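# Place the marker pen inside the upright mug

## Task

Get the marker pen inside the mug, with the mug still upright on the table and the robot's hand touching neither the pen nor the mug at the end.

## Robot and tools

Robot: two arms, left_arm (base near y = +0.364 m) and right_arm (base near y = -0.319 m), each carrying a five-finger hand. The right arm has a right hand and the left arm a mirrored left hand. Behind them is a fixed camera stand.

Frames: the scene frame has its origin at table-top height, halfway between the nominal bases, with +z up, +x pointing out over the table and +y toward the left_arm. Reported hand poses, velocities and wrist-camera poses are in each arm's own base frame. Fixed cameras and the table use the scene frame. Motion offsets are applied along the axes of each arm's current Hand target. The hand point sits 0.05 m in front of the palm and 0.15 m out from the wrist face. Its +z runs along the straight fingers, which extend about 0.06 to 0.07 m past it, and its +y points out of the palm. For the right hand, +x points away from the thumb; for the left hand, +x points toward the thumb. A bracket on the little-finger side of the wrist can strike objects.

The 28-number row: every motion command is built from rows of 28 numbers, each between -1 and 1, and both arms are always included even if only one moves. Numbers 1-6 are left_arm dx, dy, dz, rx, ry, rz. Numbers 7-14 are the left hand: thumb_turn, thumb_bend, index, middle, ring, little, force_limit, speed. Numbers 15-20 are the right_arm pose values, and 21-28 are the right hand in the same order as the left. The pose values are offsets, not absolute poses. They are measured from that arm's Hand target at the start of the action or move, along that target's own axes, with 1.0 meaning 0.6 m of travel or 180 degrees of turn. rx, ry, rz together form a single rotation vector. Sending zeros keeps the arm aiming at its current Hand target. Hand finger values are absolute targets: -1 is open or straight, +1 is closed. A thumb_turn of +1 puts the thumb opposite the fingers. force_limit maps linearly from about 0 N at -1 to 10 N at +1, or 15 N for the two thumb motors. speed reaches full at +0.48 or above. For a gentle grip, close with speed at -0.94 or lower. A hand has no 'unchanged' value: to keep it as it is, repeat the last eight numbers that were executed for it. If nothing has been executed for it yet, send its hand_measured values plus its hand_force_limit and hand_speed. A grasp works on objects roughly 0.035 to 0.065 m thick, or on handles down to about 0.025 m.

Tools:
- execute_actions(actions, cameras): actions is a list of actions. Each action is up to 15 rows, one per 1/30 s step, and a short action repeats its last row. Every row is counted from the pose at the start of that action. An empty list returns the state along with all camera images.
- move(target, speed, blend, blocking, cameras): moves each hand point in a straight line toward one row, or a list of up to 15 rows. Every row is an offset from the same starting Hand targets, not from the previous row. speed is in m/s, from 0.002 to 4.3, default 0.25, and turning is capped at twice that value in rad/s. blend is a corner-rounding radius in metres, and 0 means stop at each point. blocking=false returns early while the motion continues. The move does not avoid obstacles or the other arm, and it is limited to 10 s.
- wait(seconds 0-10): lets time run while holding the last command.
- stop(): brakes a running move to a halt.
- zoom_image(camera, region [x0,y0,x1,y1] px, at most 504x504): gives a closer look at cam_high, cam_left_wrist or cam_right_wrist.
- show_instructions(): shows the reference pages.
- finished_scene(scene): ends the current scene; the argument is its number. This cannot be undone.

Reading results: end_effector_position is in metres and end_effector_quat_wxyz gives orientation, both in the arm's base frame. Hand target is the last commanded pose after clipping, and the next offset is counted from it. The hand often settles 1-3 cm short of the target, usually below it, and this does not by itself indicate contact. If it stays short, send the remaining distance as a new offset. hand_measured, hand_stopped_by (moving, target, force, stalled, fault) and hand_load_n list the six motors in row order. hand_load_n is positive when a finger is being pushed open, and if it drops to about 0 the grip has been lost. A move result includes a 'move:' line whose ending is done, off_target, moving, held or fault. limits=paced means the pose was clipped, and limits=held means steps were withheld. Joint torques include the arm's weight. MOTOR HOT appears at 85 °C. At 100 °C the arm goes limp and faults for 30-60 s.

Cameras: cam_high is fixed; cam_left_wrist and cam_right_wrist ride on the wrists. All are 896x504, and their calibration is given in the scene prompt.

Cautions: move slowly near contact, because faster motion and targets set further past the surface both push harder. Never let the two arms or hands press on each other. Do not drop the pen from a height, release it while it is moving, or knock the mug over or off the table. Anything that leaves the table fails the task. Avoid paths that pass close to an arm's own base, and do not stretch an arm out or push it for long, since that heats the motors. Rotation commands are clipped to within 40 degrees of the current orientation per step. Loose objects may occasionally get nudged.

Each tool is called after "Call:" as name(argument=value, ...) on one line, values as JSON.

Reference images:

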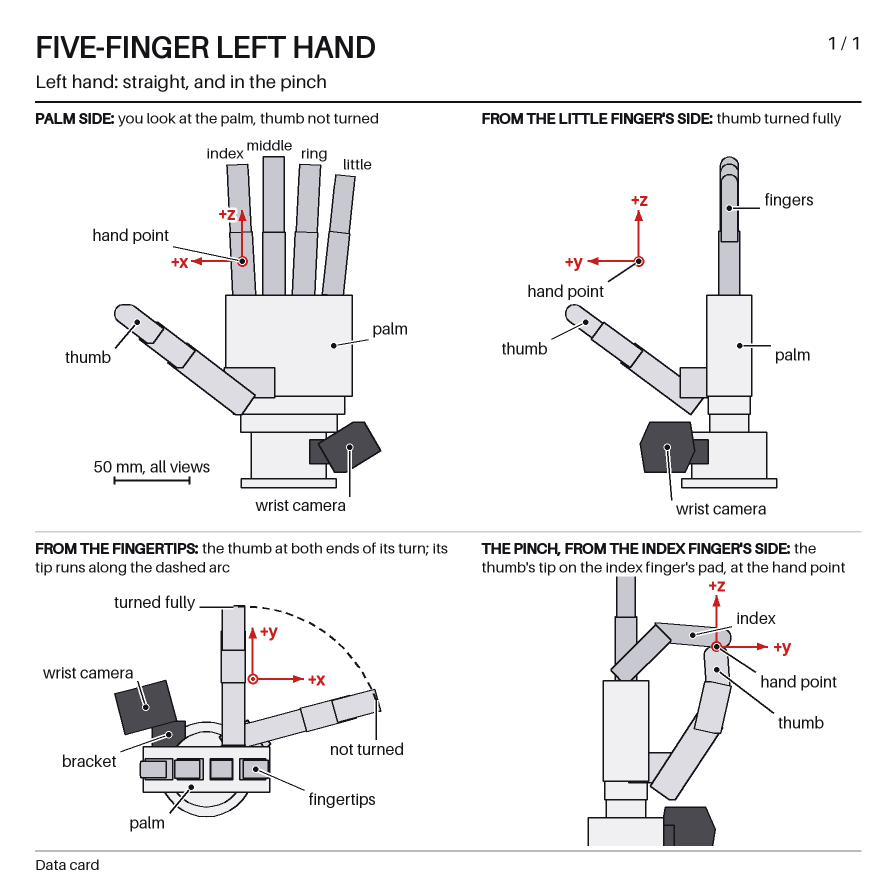

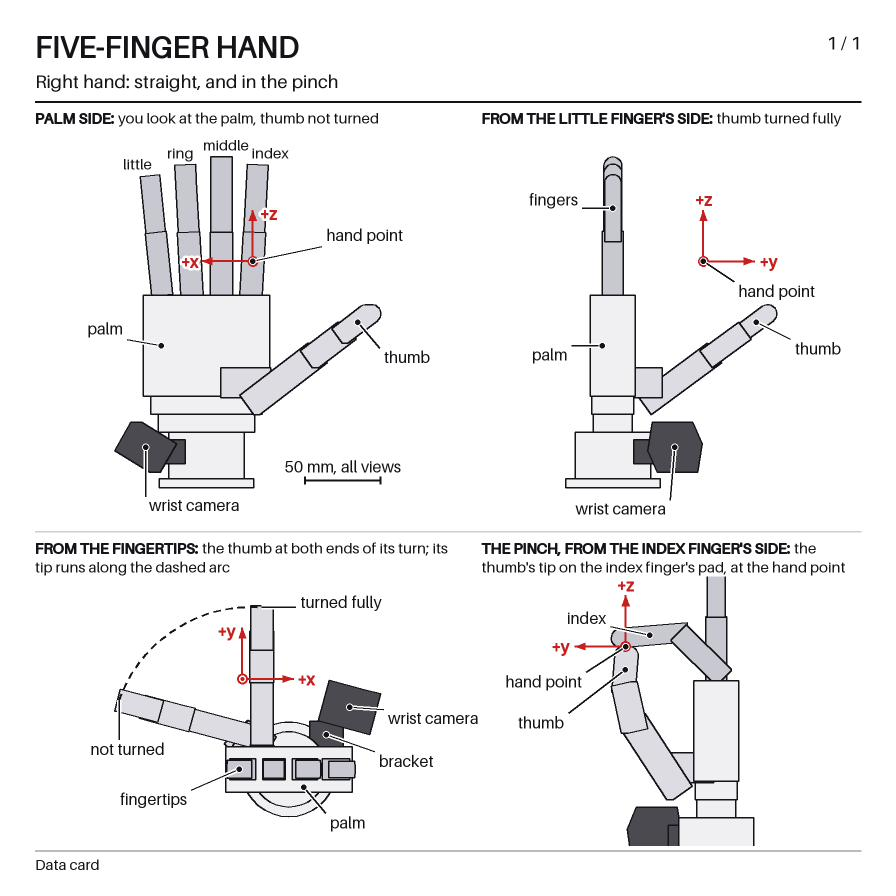

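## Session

Call:
execute_actions(actions=[])

Call:
zoom_image(camera="cam_high", region=[340, 120, 760, 500])

Scene clock: 0.00 s.
left_arm: end_effector_position=(+0.5571, -0.1998, +0.1119) hand_measured=(-1.000, -1.000, -1.000, -1.000, -1.000, -1.000) hand_load_n=(+0.0, +0.0, +0.0, -0.5, +0.0, +0.0) hand_stopped_by=(target, target, target, target, target, target) hand_force_limit=0.00 hand_speed=-0.80 end_effector_quat_wxyz=(+0.095, +0.898, -0.427, -0.053) | right_arm: end_effector_position=(+0.4886, -0.2343, +0.0916) hand_measured=(-1.000, -1.000, -1.000, -1.000, -1.000, -1.000) hand_load_n=(+0.0, +0.0, +0.0, +0.0, +0.0, +0.0) hand_stopped_by=(target, target, target, target, target, target) hand_force_limit=0.00 hand_speed=-0.80 end_effector_quat_wxyz=(-0.058, -0.335, +0.778, -0.528)
Joint positions: left_arm=[-0.183 2.072 1.893 -1.545 0.155 -0.853] | right_arm=[-0.206 1.581 0.97 -0.177 0.908 0.153]
Joint velocities: within noise
Joint torques (N m): no reading
Motor temperatures (°C): left_arm=[26 28 30 27 27 25] | right_arm=[25 34 28 25 26 26]
Heat: left arm: hottest elbow 30 °C; right arm: hottest shoulder 34 °C.
Hand target: left_arm +0.5629, -0.2009, +0.1166; +0.092, +0.898, -0.428, -0.045 | right_arm +0.4965, -0.2358, +0.0970; -0.053, -0.331, +0.778, -0.532
camera_calibration:
cam_left_wrist: T_world_to_cam=[[0.912915, 0.351706, -0.207097, -0.409144], [0.407557, -0.758186, 0.508971, -0.429107], [0.0219899, -0.549051, -0.835499, 0.0897776], [0, 0, 0, 1]] pos_world=[0.546425, -0.132151, 0.208679]
cam_right_wrist: T_world_to_cam=[[-0.73844, 0.109257, -0.665409, 0.451248], [0.400282, 0.865143, -0.302162, 0.0375804], [0.542661, -0.48948, -0.68259, -0.203024], [0, 0, 0, 1]] pos_world=[0.42835, -0.18119, 0.173037]

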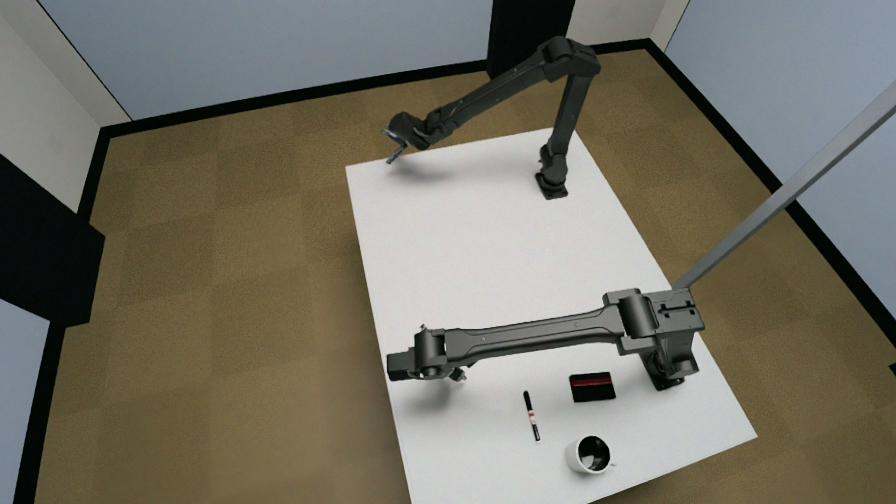

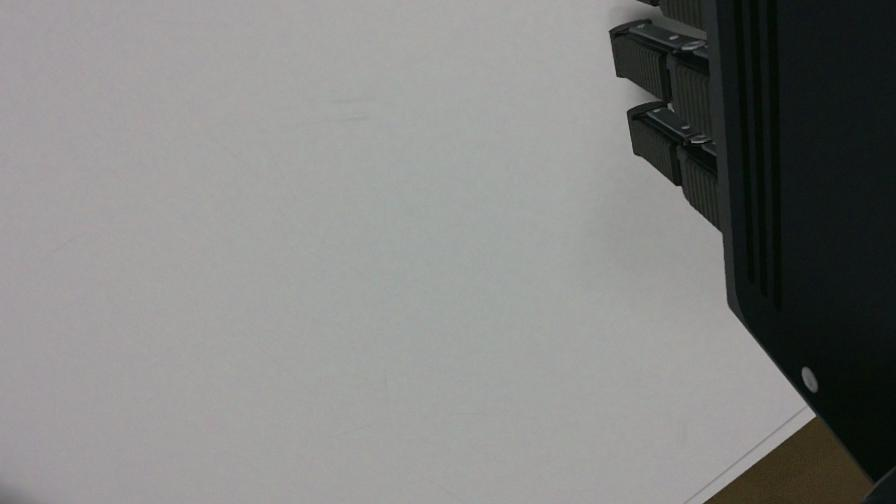

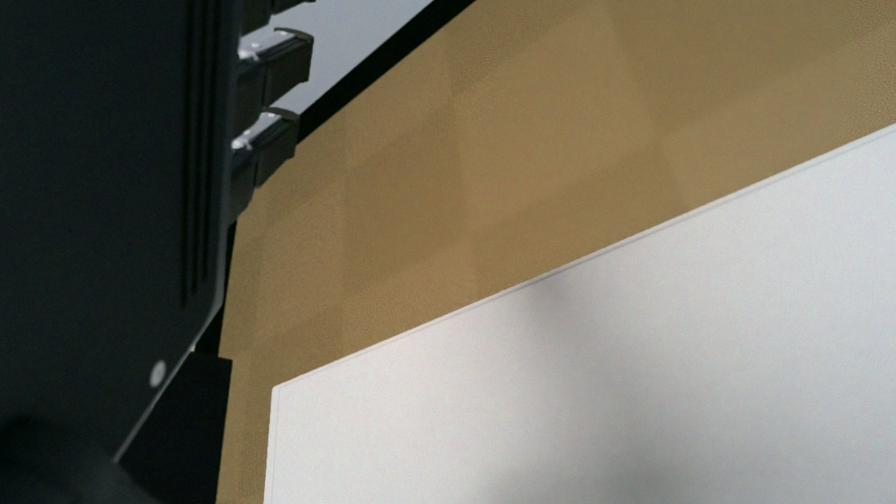

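Scaled by 1.200.

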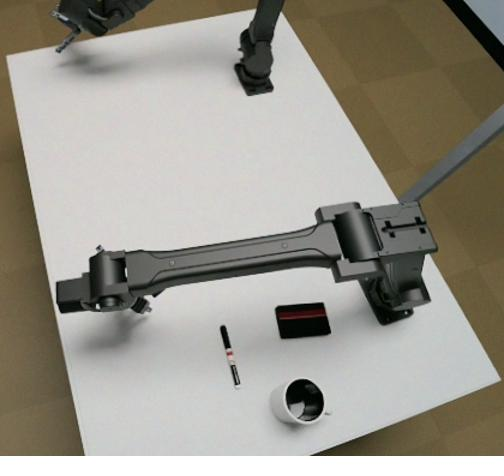

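Call:
zoom_image(camera="cam_high", region=[500, 360, 640, 500])

Scaled by 3.600.

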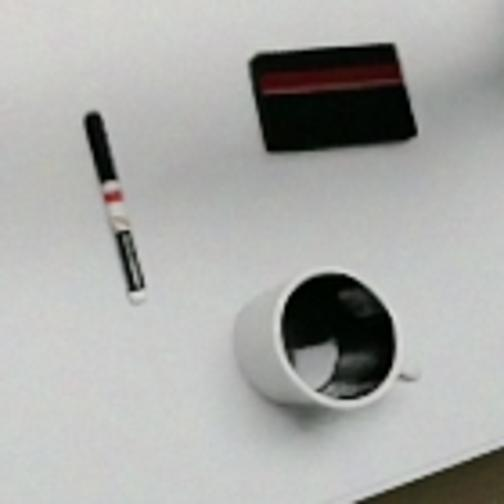

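Call:
move(target=[[-0.167,0.0243,-0.1478,0.2146,0.067,0.1194,1,-0.3,-0.1,-0.1,1,1,-0.6,0,0,0,0,0,0,0,-1,-1,-1,-1,-1,-1,0,-0.8],[-0.3973,0.0063,-0.1057,0.4291,0.1339,0.2388,1,-0.3,-0.1,-0.1,1,1,-0.6,0,0,0,0,0,0,0,-1,-1,-1,-1,-1,-1,0,-0.8]], speed=0.35, blend=[0.04,0], cameras=["cam_high","cam_left_wrist"])

Scene clock: 134.13 s.
left_arm: end_effector_position=(+0.4169, -0.0162, +0.1721) hand_measured=(+1.000, -0.300, -0.100, -0.100, +1.000, +1.000) hand_load_n=(+0.0, +0.0, +0.0, +0.0, +0.0, +0.0) hand_stopped_by=(target, target, target, target, target, target) hand_force_limit=-0.60 hand_speed=0.00 end_effector_quat_wxyz=(+0.367, -0.554, +0.614, -0.425) | right_arm: end_effector_position=(+0.4886, -0.2343, +0.0916) hand_measured=(-1.000, -1.000, -1.000, -1.000, -1.000, -1.000) hand_load_n=(+0.0, +0.0, +0.0, +0.0, +0.0, +0.0) hand_stopped_by=(target, target, target, target, target, target) hand_force_limit=0.00 hand_speed=-0.80 end_effector_quat_wxyz=(-0.058, -0.335, +0.778, -0.528)
Joint positions: left_arm=[0.135 0.912 0.525 -0.003 0.24 0.076] | right_arm=[-0.206 1.581 0.97 -0.177 0.908 0.153]
Joint torques (N m): left_arm=[0.62 -3.14 7.97 2.47 0.09 0.27] | right_arm=[1.08 -10.7 9.2 1.87 0.41 0.04]
Motor temperatures (°C): left_arm=[26 34 36 27 27 25] | right_arm=[25 35 36 25 27 26]
Heat: left arm: hottest elbow 36 °C; right arm: hottest elbow 36 °C.
Hand target: left_arm +0.4203, -0.0097, +0.1798; +0.383, -0.546, +0.610, -0.428 | right_arm +0.4965, -0.2358, +0.0970; -0.053, -0.331, +0.778, -0.532
Off the commanded pose: left_arm 0.011 m, 2 deg | right_arm 0.010 m, 1 deg.
move: off_target (left_arm)
camera_calibration:
cam_left_wrist: T_world_to_cam=[[0.314701, -0.324333, 0.89206, -0.284024], [-0.633352, -0.77175, -0.0571573, 0.267863], [0.706986, -0.547001, -0.448287, -0.108211], [0, 0, 0, 1]] pos_world=[0.335537, 0.0554136, 0.220167]
Images, in order (width x height): cam_high 896x504, cam_left_wrist 896x504.

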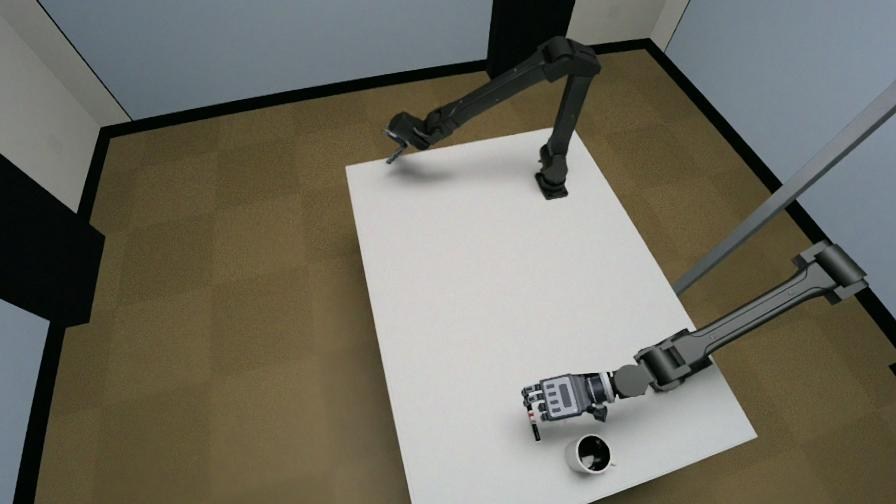

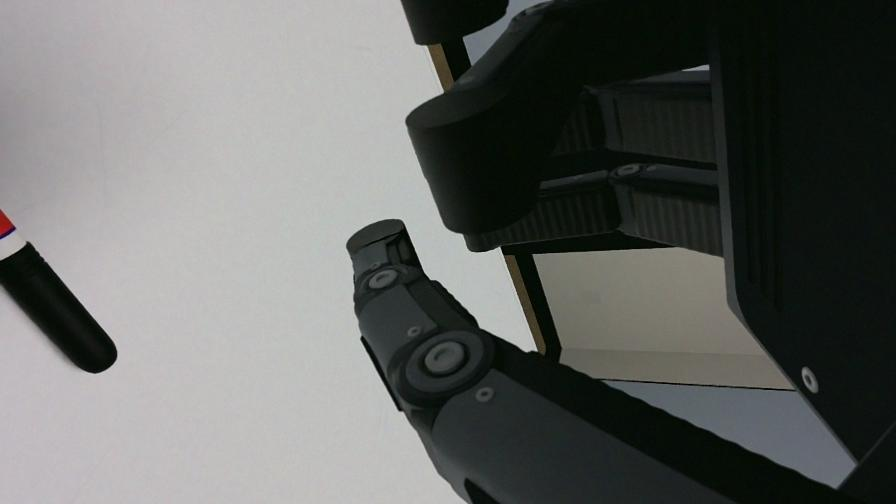

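Call:
move(target=[0.0173,0.1867,0.0516,0,0,0,1,-0.3,-0.1,-0.1,1,1,-0.6,0,0,0,0,0,0,0,-1,-1,-1,-1,-1,-1,0,-0.8], speed=0.2, cameras=["cam_high","cam_left_wrist"])

Scene clock: 151.70 s.
left_arm: end_effector_position=(+0.4077, -0.0146, +0.0649) hand_measured=(+1.000, -0.300, -0.100, -0.100, +1.000, +1.000) hand_load_n=(+0.0, +0.0, +0.0, +0.0, +0.0, +0.0) hand_stopped_by=(target, target, target, target, target, target) hand_force_limit=-0.60 hand_speed=0.00 end_effector_quat_wxyz=(+0.381, -0.552, +0.607, -0.425) | right_arm: end_effector_position=(+0.4886, -0.2343, +0.0916) hand_measured=(-1.000, -1.000, -1.000, -1.000, -1.000, -1.000) hand_load_n=(+0.0, +0.0, +0.0, +0.0, +0.0, +0.0) hand_stopped_by=(target, target, target, target, target, target) hand_force_limit=0.00 hand_speed=-0.80 end_effector_quat_wxyz=(-0.058, -0.335, +0.778, -0.528)
Joint positions: left_arm=[0.132 1.165 0.303 0.497 0.218 0.076] | right_arm=[-0.206 1.581 0.97 -0.177 0.908 0.153]
Joint torques (N m): left_arm=[-1.26 -2.2 5.87 2.44 -0.11 0.12] | right_arm=[1.03 -10.7 9.21 1.88 0.42 0.04]
Heat: left arm: hottest elbow 36 °C; right arm: hottest elbow 36 °C.
Hand target: left_arm +0.4100, -0.0192, +0.0639; +0.382, -0.546, +0.610, -0.428 | right_arm +0.4965, -0.2358, +0.0970; -0.053, -0.331, +0.778, -0.532
Off the commanded pose: left_arm 0.005 m, 1 deg | right_arm 0.010 m, 1 deg.
move: done
camera_calibration:
cam_left_wrist: T_world_to_cam=[[0.299062, -0.329701, 0.895466, -0.178956], [-0.618189, -0.781804, -0.081393, 0.252304], [0.726914, -0.529225, -0.437626, -0.157533], [0, 0, 0, 1]] pos_world=[0.324004, 0.0548795, 0.111844]
Images, in order (width x height): cam_high 896x504, cam_left_wrist 896x504.

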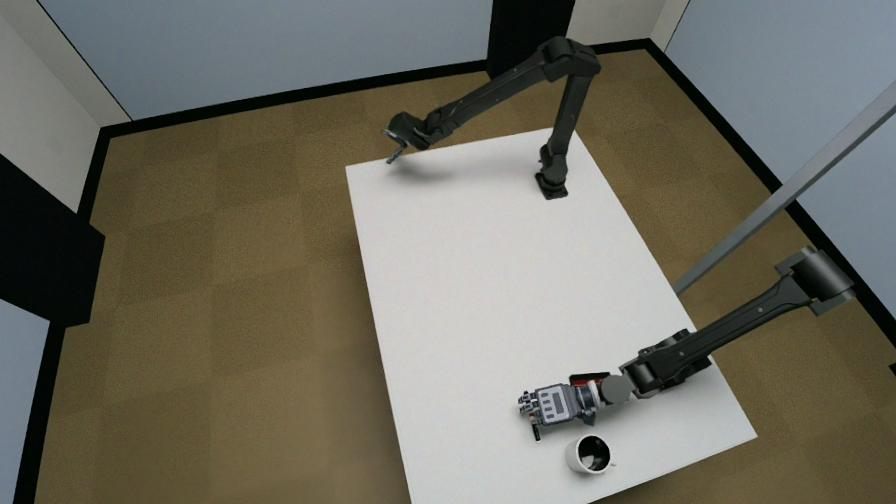

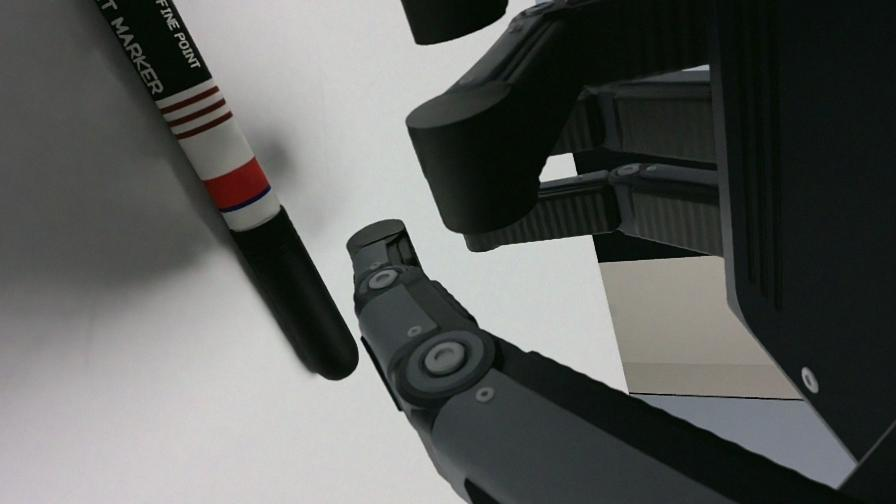

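Call:
move(target=[0.0083,0.0674,0.0298,0,-0.0047,-0.0017,1,-0.3,-0.1,-0.1,1,1,-0.6,0,0,0,0,0,0,0,-1,-1,-1,-1,-1,-1,0,-0.8], speed=0.1, cameras=["cam_left_wrist"])

Scene clock: 178.03 s.
left_arm: end_effector_position=(+0.4124, -0.0187, +0.0234) hand_measured=(+1.000, -0.300, -0.100, -0.100, +1.000, +1.000) hand_load_n=(+0.0, +0.0, +0.0, -1.0, +0.0, +0.0) hand_stopped_by=(target, target, target, target, target, target) hand_force_limit=-0.60 hand_speed=0.00 end_effector_quat_wxyz=(+0.391, -0.550, +0.606, -0.421) | right_arm: end_effector_position=(+0.4886, -0.2343, +0.0916) hand_measured=(-1.000, -1.000, -1.000, -1.000, -1.000, -1.000) hand_load_n=(+0.0, +0.0, +0.0, -0.5, +0.0, +0.0) hand_stopped_by=(target, target, target, target, target, target) hand_force_limit=0.00 hand_speed=-0.80 end_effector_quat_wxyz=(-0.058, -0.335, +0.778, -0.528)
Joint positions: left_arm=[0.101 1.382 0.266 0.764 0.176 0.076] | right_arm=[-0.206 1.581 0.97 -0.177 0.908 0.153]
Joint torques (N m): left_arm=[-1.32 -2.61 4.27 2.25 -0.16 -0.03] | right_arm=[1.03 -10.64 9.24 1.88 0.41 0.04]
Heat: left arm: hottest elbow 36 °C; right arm: hottest elbow 36 °C.
Hand target: left_arm +0.4125, -0.0244, +0.0199; +0.386, -0.551, +0.606, -0.425 | right_arm +0.4965, -0.2358, +0.0970; -0.053, -0.331, +0.778, -0.532
Off the commanded pose: left_arm 0.007 m, 1 deg | right_arm 0.010 m, 1 deg.
move: done
camera_calibration:
cam_left_wrist: T_world_to_cam=[[0.29289, -0.341053, 0.893251, -0.142102], [-0.610004, -0.786049, -0.100107, 0.245629], [0.736281, -0.515567, -0.43827, -0.184754], [0, 0, 0, 1]] pos_world=[0.327486, 0.049359, 0.0705499]
Images, in order (width x height): cam_left_wrist 896x504.

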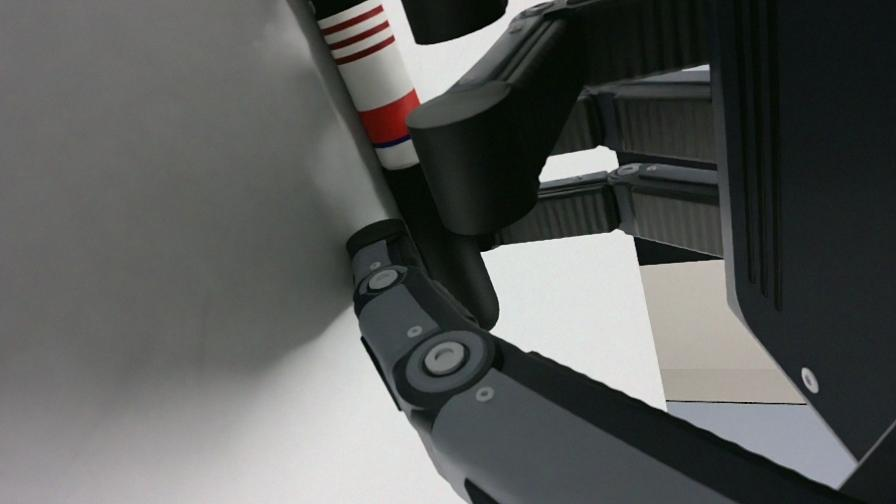

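Call:
zoom_image(camera="cam_left_wrist", region=[280, 0, 620, 400])

Call:
wait(seconds=0.1, cameras=["cam_high"])

Call:
zoom_image(camera="cam_high", region=[500, 360, 640, 500])

Scaled by 1.260.

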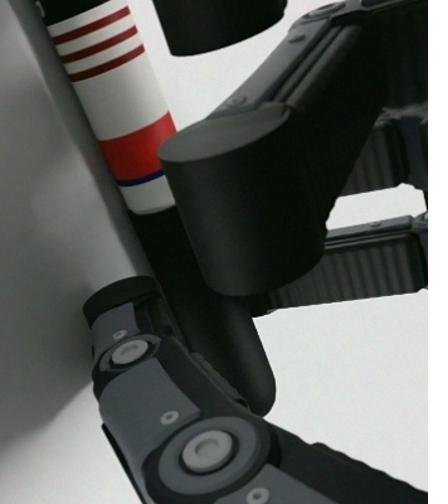

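Scene clock: 205.07 s.
left_arm: end_effector_position=(+0.4124, -0.0187, +0.0234) hand_measured=(+1.000, -0.300, -0.100, -0.100, +1.000, +1.000) hand_load_n=(+0.0, +0.0, +0.0, -1.0, +0.0, +0.0) hand_stopped_by=(target, target, target, target, target, target) hand_force_limit=-0.60 hand_speed=0.00 end_effector_quat_wxyz=(+0.391, -0.550, +0.606, -0.421) | right_arm: end_effector_position=(+0.4886, -0.2343, +0.0916) hand_measured=(-1.000, -1.000, -1.000, -1.000, -1.000, -1.000) hand_load_n=(+0.0, +0.0, +0.0, -0.5, +0.0, +0.0) hand_stopped_by=(target, target, target, target, target, target) hand_force_limit=0.00 hand_speed=-0.80 end_effector_quat_wxyz=(-0.058, -0.335, +0.778, -0.528)
Joint positions: left_arm=[0.101 1.382 0.266 0.764 0.176 0.076] | right_arm=[-0.206 1.581 0.97 -0.177 0.908 0.153]
Joint torques (N m): left_arm=[-1.26 -3.02 4.27 2.32 -0.16 -0.03] | right_arm=[0.97 -10.7 9.21 1.87 0.42 0.04]
Heat: left arm: hottest elbow 34 °C; right arm: hottest elbow 36 °C.
Hand target: left_arm +0.4125, -0.0244, +0.0199; +0.386, -0.551, +0.606, -0.425 | right_arm +0.4965, -0.2358, +0.0970; -0.053, -0.331, +0.778, -0.532
Off the commanded pose: left_arm 0.007 m, 1 deg | right_arm 0.010 m, 1 deg.
wait: 0.10 s; at rest from the start
Images, in order (width x height): cam_high 896x504.

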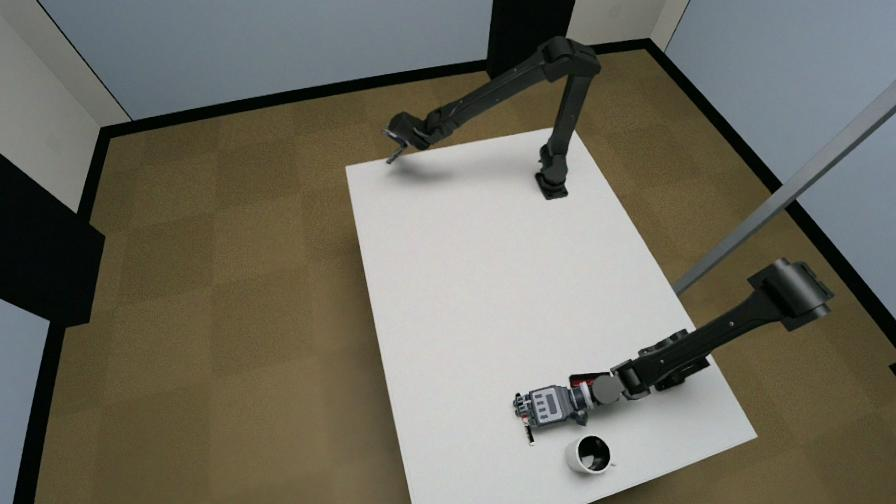

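Scaled by 3.600.

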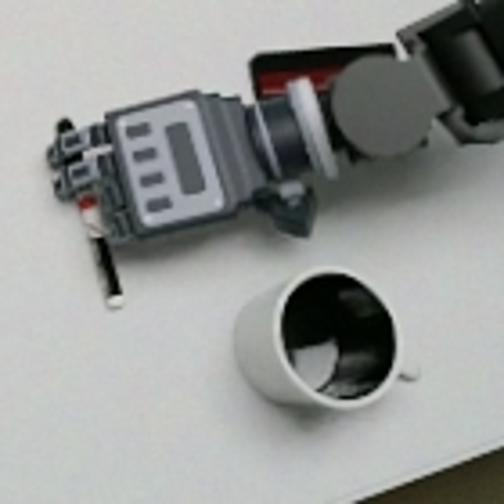

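Call:
move(target=[[0,-0.047,-0.0171,0,0,0,1,-0.3,-0.1,-0.1,1,1,-0.6,0,0,0,0,0,0,0,-1,-1,-1,-1,-1,-1,0,-0.8],[0.0077,-0.0452,0.0023,0,0,0,1,-0.3,-0.1,-0.1,1,1,-0.6,0,0,0,0,0,0,0,-1,-1,-1,-1,-1,-1,0,-0.8]], speed=0.1, blend=[0.005,0], cameras=["cam_left_wrist","cam_high"])

Call:
zoom_image(camera="cam_high", region=[500, 360, 640, 500])

Scene clock: 237.03 s.
left_arm: end_effector_position=(+0.4112, -0.0251, +0.0398) hand_measured=(+1.000, -0.300, -0.100, -0.100, +1.000, +1.000) hand_load_n=(+0.0, +0.0, +0.0, +0.0, +0.0, +0.0) hand_stopped_by=(target, target, target, target, target, target) hand_force_limit=-0.60 hand_speed=0.00 end_effector_quat_wxyz=(+0.389, -0.551, +0.608, -0.419) | right_arm: end_effector_position=(+0.4886, -0.2343, +0.0916) hand_measured=(-1.000, -1.000, -1.000, -1.000, -1.000, -1.000) hand_load_n=(+0.0, +0.0, +0.0, +0.0, +0.0, +0.0) hand_stopped_by=(target, target, target, target, target, target) hand_force_limit=0.00 hand_speed=-0.80 end_effector_quat_wxyz=(-0.058, -0.335, +0.778, -0.528)
Joint positions: left_arm=[0.076 1.287 0.277 0.654 0.152 0.068] | right_arm=[-0.206 1.581 0.97 -0.177 0.908 0.153]
Joint torques (N m): left_arm=[-1.26 -3.02 7.3 1.16 -0.13 -0.1] | right_arm=[0.91 -10.7 9.22 1.87 0.42 0.04]
Motor temperatures (°C): left_arm=[26 29 33 28 27 25] | right_arm=[25 35 36 25 27 26]
Heat: left arm: hottest elbow 33 °C; right arm: hottest elbow 36 °C.
Hand target: left_arm +0.4226, -0.0300, +0.0449; +0.386, -0.551, +0.606, -0.425 | right_arm +0.4965, -0.2358, +0.0970; -0.053, -0.331, +0.778, -0.532
Off the commanded pose: left_arm 0.013 m, 1 deg | right_arm 0.010 m, 1 deg.
move: off_target (left_arm)
camera_calibration:
cam_left_wrist: T_world_to_cam=[[0.297316, -0.342132, 0.891375, -0.160392], [-0.610893, -0.78565, -0.0977905, 0.241876], [0.733766, -0.51546, -0.442592, -0.17886], [0, 0, 0, 1]] pos_world=[0.326689, 0.0429596, 0.0874608]
Images, in order (width x height): cam_high 896x504, cam_left_wrist 896x504.

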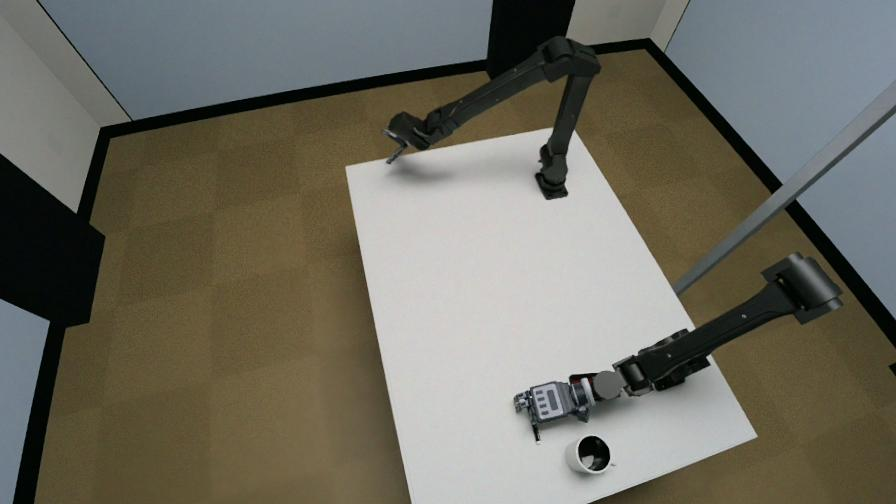

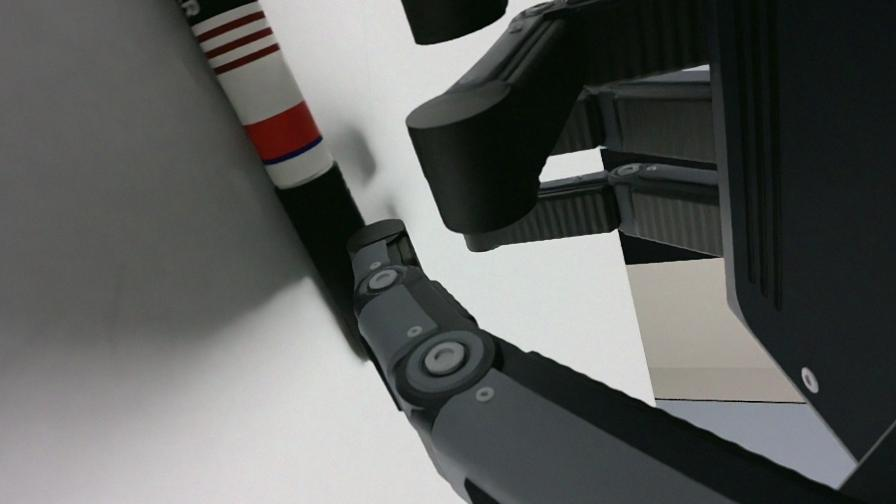

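Scaled by 3.600.

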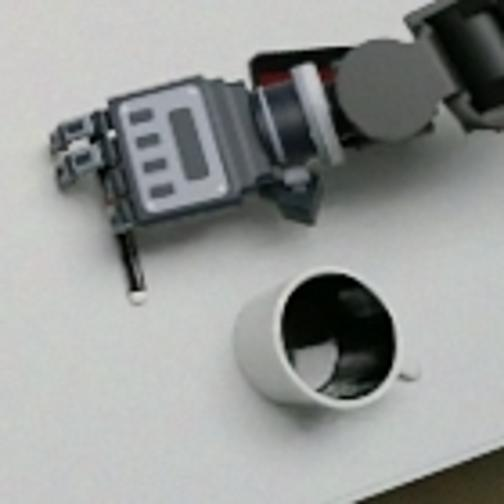

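Call:
move(target=[0.0043,0.0113,-0.0167,0,0,0,1,-0.3,-0.1,-0.1,-1,-1,-0.6,0,0,0,0,0,0,0,-1,-1,-1,-1,-1,-1,0,-0.8], speed=0.1, cameras=["cam_left_wrist"])

Scene clock: 292.40 s.
left_arm: end_effector_position=(+0.4113, -0.0256, +0.0398) hand_measured=(+1.000, -0.300, -0.100, -0.100, -1.000, -1.000) hand_load_n=(+0.0, +0.0, +0.0, +0.0, +0.0, +0.0) hand_stopped_by=(target, target, target, target, target, target) hand_force_limit=-0.60 hand_speed=0.00 end_effector_quat_wxyz=(+0.389, -0.551, +0.607, -0.419) | right_arm: end_effector_position=(+0.4886, -0.2343, +0.0916) hand_measured=(-1.000, -1.000, -1.000, -1.000, -1.000, -1.000) hand_load_n=(-0.5, +0.0, +0.0, +0.0, +0.0, +0.0) hand_stopped_by=(target, target, target, target, target, target) hand_force_limit=0.00 hand_speed=-0.80 end_effector_quat_wxyz=(-0.058, -0.335, +0.778, -0.528)
Joint positions: left_arm=[0.074 1.287 0.277 0.654 0.149 0.066] | right_arm=[-0.206 1.581 0.97 -0.177 0.908 0.153]
Joint torques (N m): left_arm=[-1.26 -4.66 4.88 1.61 -0.14 -0.03] | right_arm=[1.08 -10.7 9.22 1.87 0.42 0.04]
Heat: left arm: hottest elbow 34 °C; right arm: hottest elbow 37 °C.
Hand target: left_arm +0.4107, -0.0315, +0.0420; +0.386, -0.551, +0.606, -0.425 | right_arm +0.4965, -0.2358, +0.0970; -0.053, -0.331, +0.778, -0.532
Off the commanded pose: left_arm 0.006 m, 1 deg | right_arm 0.010 m, 1 deg.
move: done
camera_calibration:
cam_left_wrist: T_world_to_cam=[[0.297767, -0.341111, 0.891615, -0.160808], [-0.610252, -0.786247, -0.0969974, 0.241149], [0.734117, -0.515227, -0.442282, -0.179321], [0, 0, 0, 1]] pos_world=[0.326687, 0.0423583, 0.0874598]
Images, in order (width x height): cam_left_wrist 896x504.

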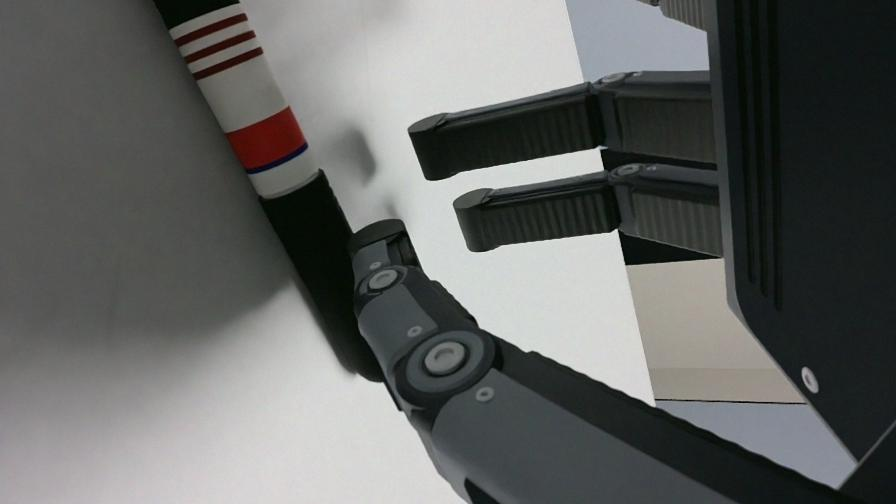

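Call:
execute_actions(actions=[], cameras=["cam_left_wrist", "cam_high"])

Scene clock: 326.80 s.
left_arm: end_effector_position=(+0.4113, -0.0256, +0.0398) hand_measured=(+1.000, -0.300, -0.100, -0.100, -1.000, -1.000) hand_load_n=(+0.0, +0.0, -0.5, +0.0, +0.0, +0.0) hand_stopped_by=(target, target, target, target, target, target) hand_force_limit=-0.60 hand_speed=0.00 end_effector_quat_wxyz=(+0.389, -0.551, +0.607, -0.419) | right_arm: end_effector_position=(+0.4886, -0.2343, +0.0916) hand_measured=(-1.000, -1.000, -1.000, -1.000, -1.000, -1.000) hand_load_n=(+0.0, +0.0, +0.0, +0.0, +0.0, +0.0) hand_stopped_by=(target, target, target, target, target, target) hand_force_limit=0.00 hand_speed=-0.80 end_effector_quat_wxyz=(-0.058, -0.335, +0.778, -0.528)
Joint positions: left_arm=[0.074 1.287 0.277 0.654 0.149 0.066] | right_arm=[-0.206 1.581 0.97 -0.177 0.908 0.153]
Joint velocities: within noise
Joint torques (N m): left_arm=[-1.26 -4.66 4.89 1.59 -0.14 -0.03] | right_arm=[1.03 -10.64 9.22 1.87 0.42 0.04]
Motor temperatures (°C): left_arm=[26 28 33 28 27 25] | right_arm=[25 35 37 25 27 26]
Heat: left arm: hottest elbow 33 °C; right arm: hottest elbow 37 °C.
Hand target: left_arm +0.4107, -0.0315, +0.0420; +0.386, -0.551, +0.606, -0.425 | right_arm +0.4965, -0.2358, +0.0970; -0.053, -0.331, +0.778, -0.532
Off the commanded pose: left_arm 0.006 m, 1 deg | right_arm 0.010 m, 1 deg.
camera_calibration:
cam_left_wrist: T_world_to_cam=[[0.297767, -0.341111, 0.891615, -0.160808], [-0.610252, -0.786247, -0.0969974, 0.241149], [0.734117, -0.515227, -0.442282, -0.179321], [0, 0, 0, 1]] pos_world=[0.326687, 0.0423583, 0.0874598]
Images, in order (width x height): cam_high 896x504, cam_left_wrist 896x504.

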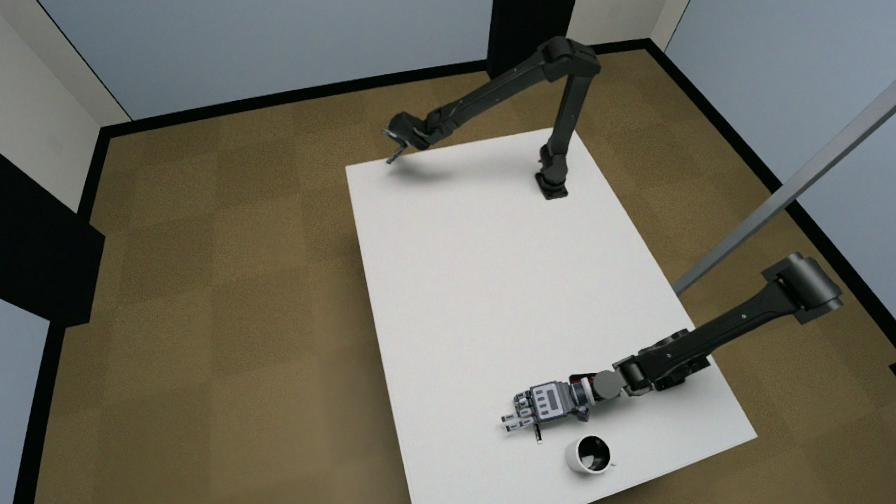

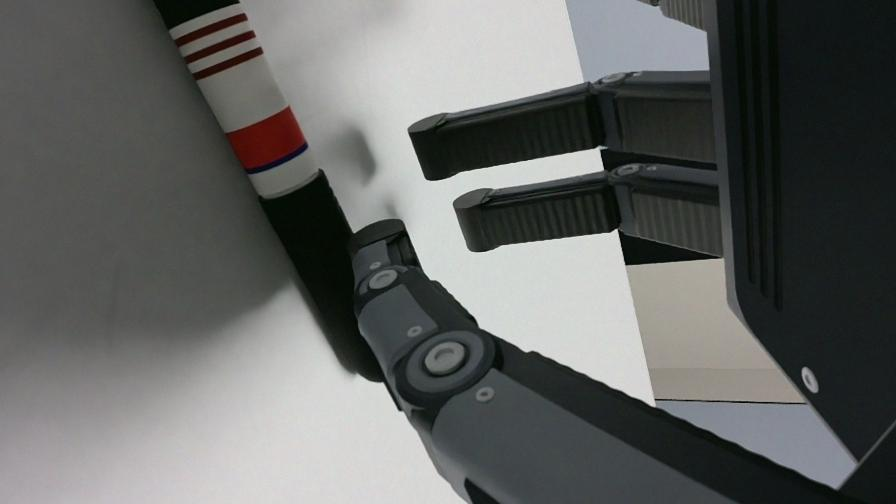

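Call:
move(target=[[0.0011,0.0118,-0.0081,0,0,0,1,-0.3,-0.1,-0.1,-1,-1,-0.6,0,0,0,0,0,0,0,-1,-1,-1,-1,-1,-1,0,-0.8],[0.0011,0.0416,0.0027,0,0,0,1,-0.3,-0.1,-0.1,-1,-1,-0.6,0,0,0,0,0,0,0,-1,-1,-1,-1,-1,-1,0,-0.8]], speed=0.08, cameras=["cam_left_wrist"])

Scene clock: 358.43 s.
left_arm: end_effector_position=(+0.4043, -0.0262, +0.0229) hand_measured=(+1.000, -0.300, -0.100, -0.100, -1.000, -1.000) hand_load_n=(+0.0, +0.0, +0.0, -2.0, +0.0, +0.0) hand_stopped_by=(target, target, target, target, target, target) hand_force_limit=-0.60 hand_speed=0.00 end_effector_quat_wxyz=(+0.393, -0.549, +0.605, -0.422) | right_arm: end_effector_position=(+0.4886, -0.2343, +0.0916) hand_measured=(-1.000, -1.000, -1.000, -1.000, -1.000, -1.000) hand_load_n=(-0.5, +0.0, +0.0, +0.0, +0.0, +0.0) hand_stopped_by=(target, target, target, target, target, target) hand_force_limit=0.00 hand_speed=-0.80 end_effector_quat_wxyz=(-0.058, -0.335, +0.778, -0.528)
Joint positions: left_arm=[0.074 1.366 0.24 0.781 0.149 0.066] | right_arm=[-0.206 1.581 0.97 -0.177 0.908 0.153]
Joint torques (N m): left_arm=[-1.14 -2.49 4.25 2.29 -0.09 -0.02] | right_arm=[1.03 -10.7 9.22 1.85 0.42 0.04]
Heat: left arm: hottest elbow 33 °C; right arm: hottest elbow 37 °C.
Hand target: left_arm +0.4035, -0.0315, +0.0178; +0.386, -0.551, +0.606, -0.425 | right_arm +0.4965, -0.2358, +0.0970; -0.053, -0.331, +0.778, -0.532
Off the commanded pose: left_arm 0.007 m, 1 deg | right_arm 0.010 m, 1 deg.
move: done
camera_calibration:
cam_left_wrist: T_world_to_cam=[[0.287968, -0.341584, 0.894648, -0.139955], [-0.609059, -0.786256, -0.104156, 0.234488], [0.739, -0.5149, -0.434461, -0.18412], [0, 0, 0, 1]] pos_world=[0.319184, 0.0417579, 0.0696407]
Images, in order (width x height): cam_left_wrist 896x504.

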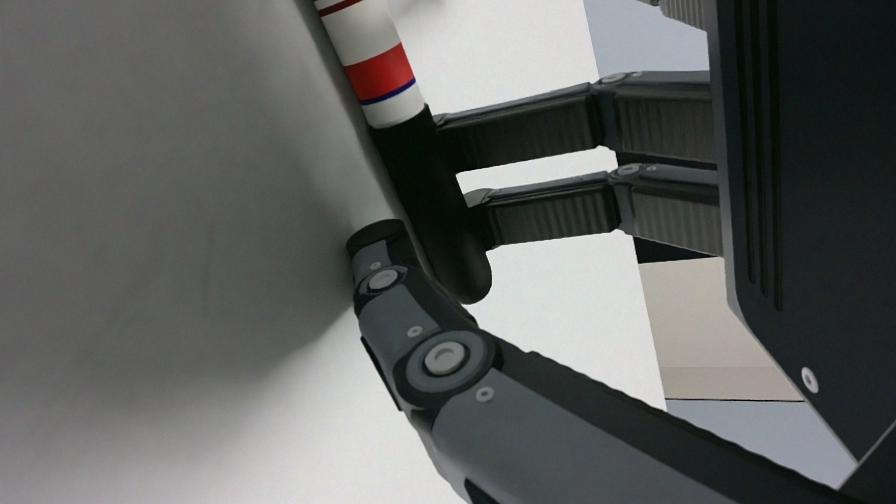

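Call:
move(target=[0,-0.0038,0.0251,0,0,0,1,-0.3,-0.1,-0.1,-1,-1,-0.6,0,0,0,0,0,0,0,-1,-1,-1,-1,-1,-1,0,-0.8], speed=0.06, cameras=["cam_left_wrist"])

Scene clock: 389.57 s.
left_arm: end_effector_position=(+0.4112, -0.0269, +0.0219) hand_measured=(+1.000, -0.300, -0.100, -0.100, -1.000, -1.000) hand_load_n=(-0.5, +0.0, +0.0, -6.5, +0.0, +0.0) hand_stopped_by=(target, target, target, target, target, target) hand_force_limit=-0.60 hand_speed=0.00 end_effector_quat_wxyz=(+0.396, -0.547, +0.602, -0.426) | right_arm: end_effector_position=(+0.4886, -0.2343, +0.0916) hand_measured=(-1.000, -1.000, -1.000, -1.000, -1.000, -1.000) hand_load_n=(+0.0, +0.0, +0.0, +0.0, +0.0, +0.0) hand_stopped_by=(target, target, target, target, target, target) hand_force_limit=0.00 hand_speed=-0.80 end_effector_quat_wxyz=(-0.058, -0.335, +0.778, -0.528)
Joint positions: left_arm=[0.069 1.402 0.25 0.819 0.144 0.061] | right_arm=[-0.206 1.581 0.97 -0.177 0.908 0.153]
Joint torques (N m): left_arm=[-1.44 -1.61 6 1.54 -0.22 -0.06] | right_arm=[1.08 -10.64 9.21 1.88 0.42 0.04]
Heat: left arm: hottest elbow 33 °C; right arm: hottest elbow 37 °C.
Hand target: left_arm +0.4185, -0.0330, +0.0149; +0.386, -0.551, +0.606, -0.425 | right_arm +0.4965, -0.2358, +0.0970; -0.053, -0.331, +0.778, -0.532
Off the commanded pose: left_arm 0.012 m, 1 deg | right_arm 0.010 m, 1 deg.
move: off_target (left_arm)
camera_calibration:
cam_left_wrist: T_world_to_cam=[[0.277829, -0.338737, 0.898926, -0.1371], [-0.606295, -0.787675, -0.109428, 0.236851], [0.745129, -0.514612, -0.424214, -0.1927], [0, 0, 0, 1]] pos_world=[0.325279, 0.0409551, 0.0674148]
Images, in order (width x height): cam_left_wrist 896x504.

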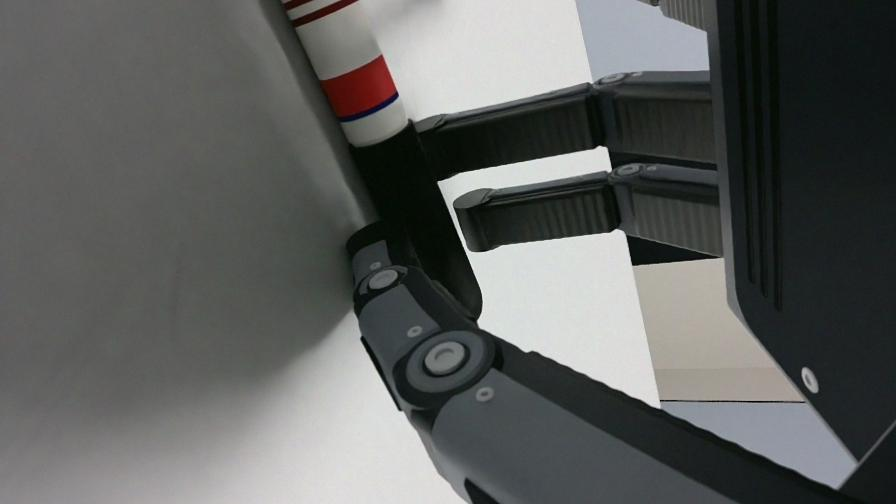

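Call:
move(target=[0.0012,-0.029,-0.0229,0,0,0,1,-0.3,-0.1,-0.1,-1,-1,-0.6,0,0,0,0,0,0,0,-1,-1,-1,-1,-1,-1,0,-0.8], speed=0.06, cameras=["cam_left_wrist"])

Scene clock: 415.10 s.
left_arm: end_effector_position=(+0.4041, -0.0278, +0.0266) hand_measured=(+1.000, -0.300, -0.100, -0.100, -1.000, -1.000) hand_load_n=(+0.0, +0.0, +0.0, +0.0, +0.0, +0.0) hand_stopped_by=(target, target, target, target, target, target) hand_force_limit=-0.60 hand_speed=0.00 end_effector_quat_wxyz=(+0.385, -0.555, +0.608, -0.417) | right_arm: end_effector_position=(+0.4886, -0.2343, +0.0916) hand_measured=(-1.000, -1.000, -1.000, -1.000, -1.000, -1.000) hand_load_n=(+0.0, +0.0, +0.0, +0.0, +0.0, +0.0) hand_stopped_by=(target, target, target, target, target, target) hand_force_limit=0.00 hand_speed=-0.80 end_effector_quat_wxyz=(-0.058, -0.335, +0.778, -0.528)
Joint positions: left_arm=[0.067 1.326 0.254 0.703 0.143 0.061] | right_arm=[-0.206 1.581 0.97 -0.177 0.908 0.153]
Joint torques (N m): left_arm=[-1.32 -5.19 5.96 1.13 -0.12 0] | right_arm=[1.08 -10.64 9.22 1.88 0.42 0.04]
Heat: left arm: hottest elbow 33 °C; right arm: hottest elbow 37 °C.
Hand target: left_arm +0.4114, -0.0330, +0.0359; +0.386, -0.551, +0.606, -0.425 | right_arm +0.4965, -0.2358, +0.0970; -0.053, -0.331, +0.778, -0.532
Off the commanded pose: left_arm 0.013 m, 1 deg | right_arm 0.010 m, 1 deg.
move: off_target (left_arm)
camera_calibration:
cam_left_wrist: T_world_to_cam=[[0.309695, -0.337017, 0.889106, -0.152283], [-0.610125, -0.787621, -0.0860292, 0.233398], [0.729271, -0.515823, -0.449545, -0.178843], [0, 0, 0, 1]] pos_world=[0.319988, 0.0402564, 0.0750767]
Images, in order (width x height): cam_left_wrist 896x504.

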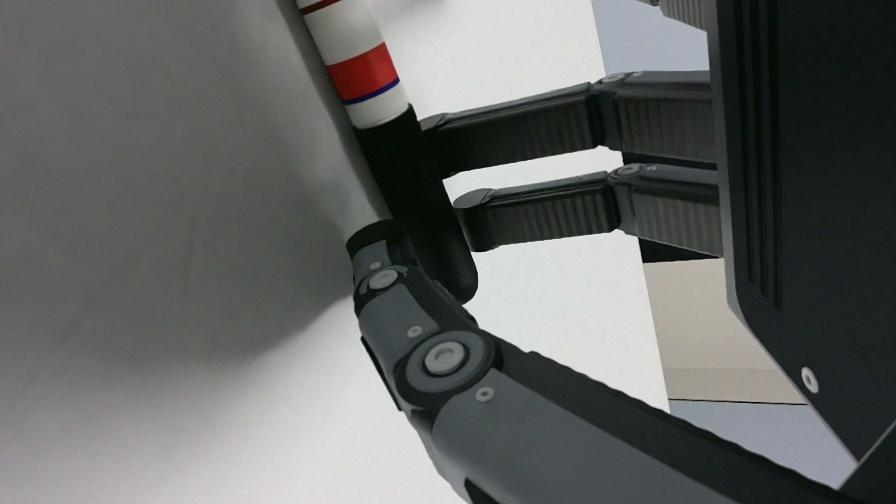

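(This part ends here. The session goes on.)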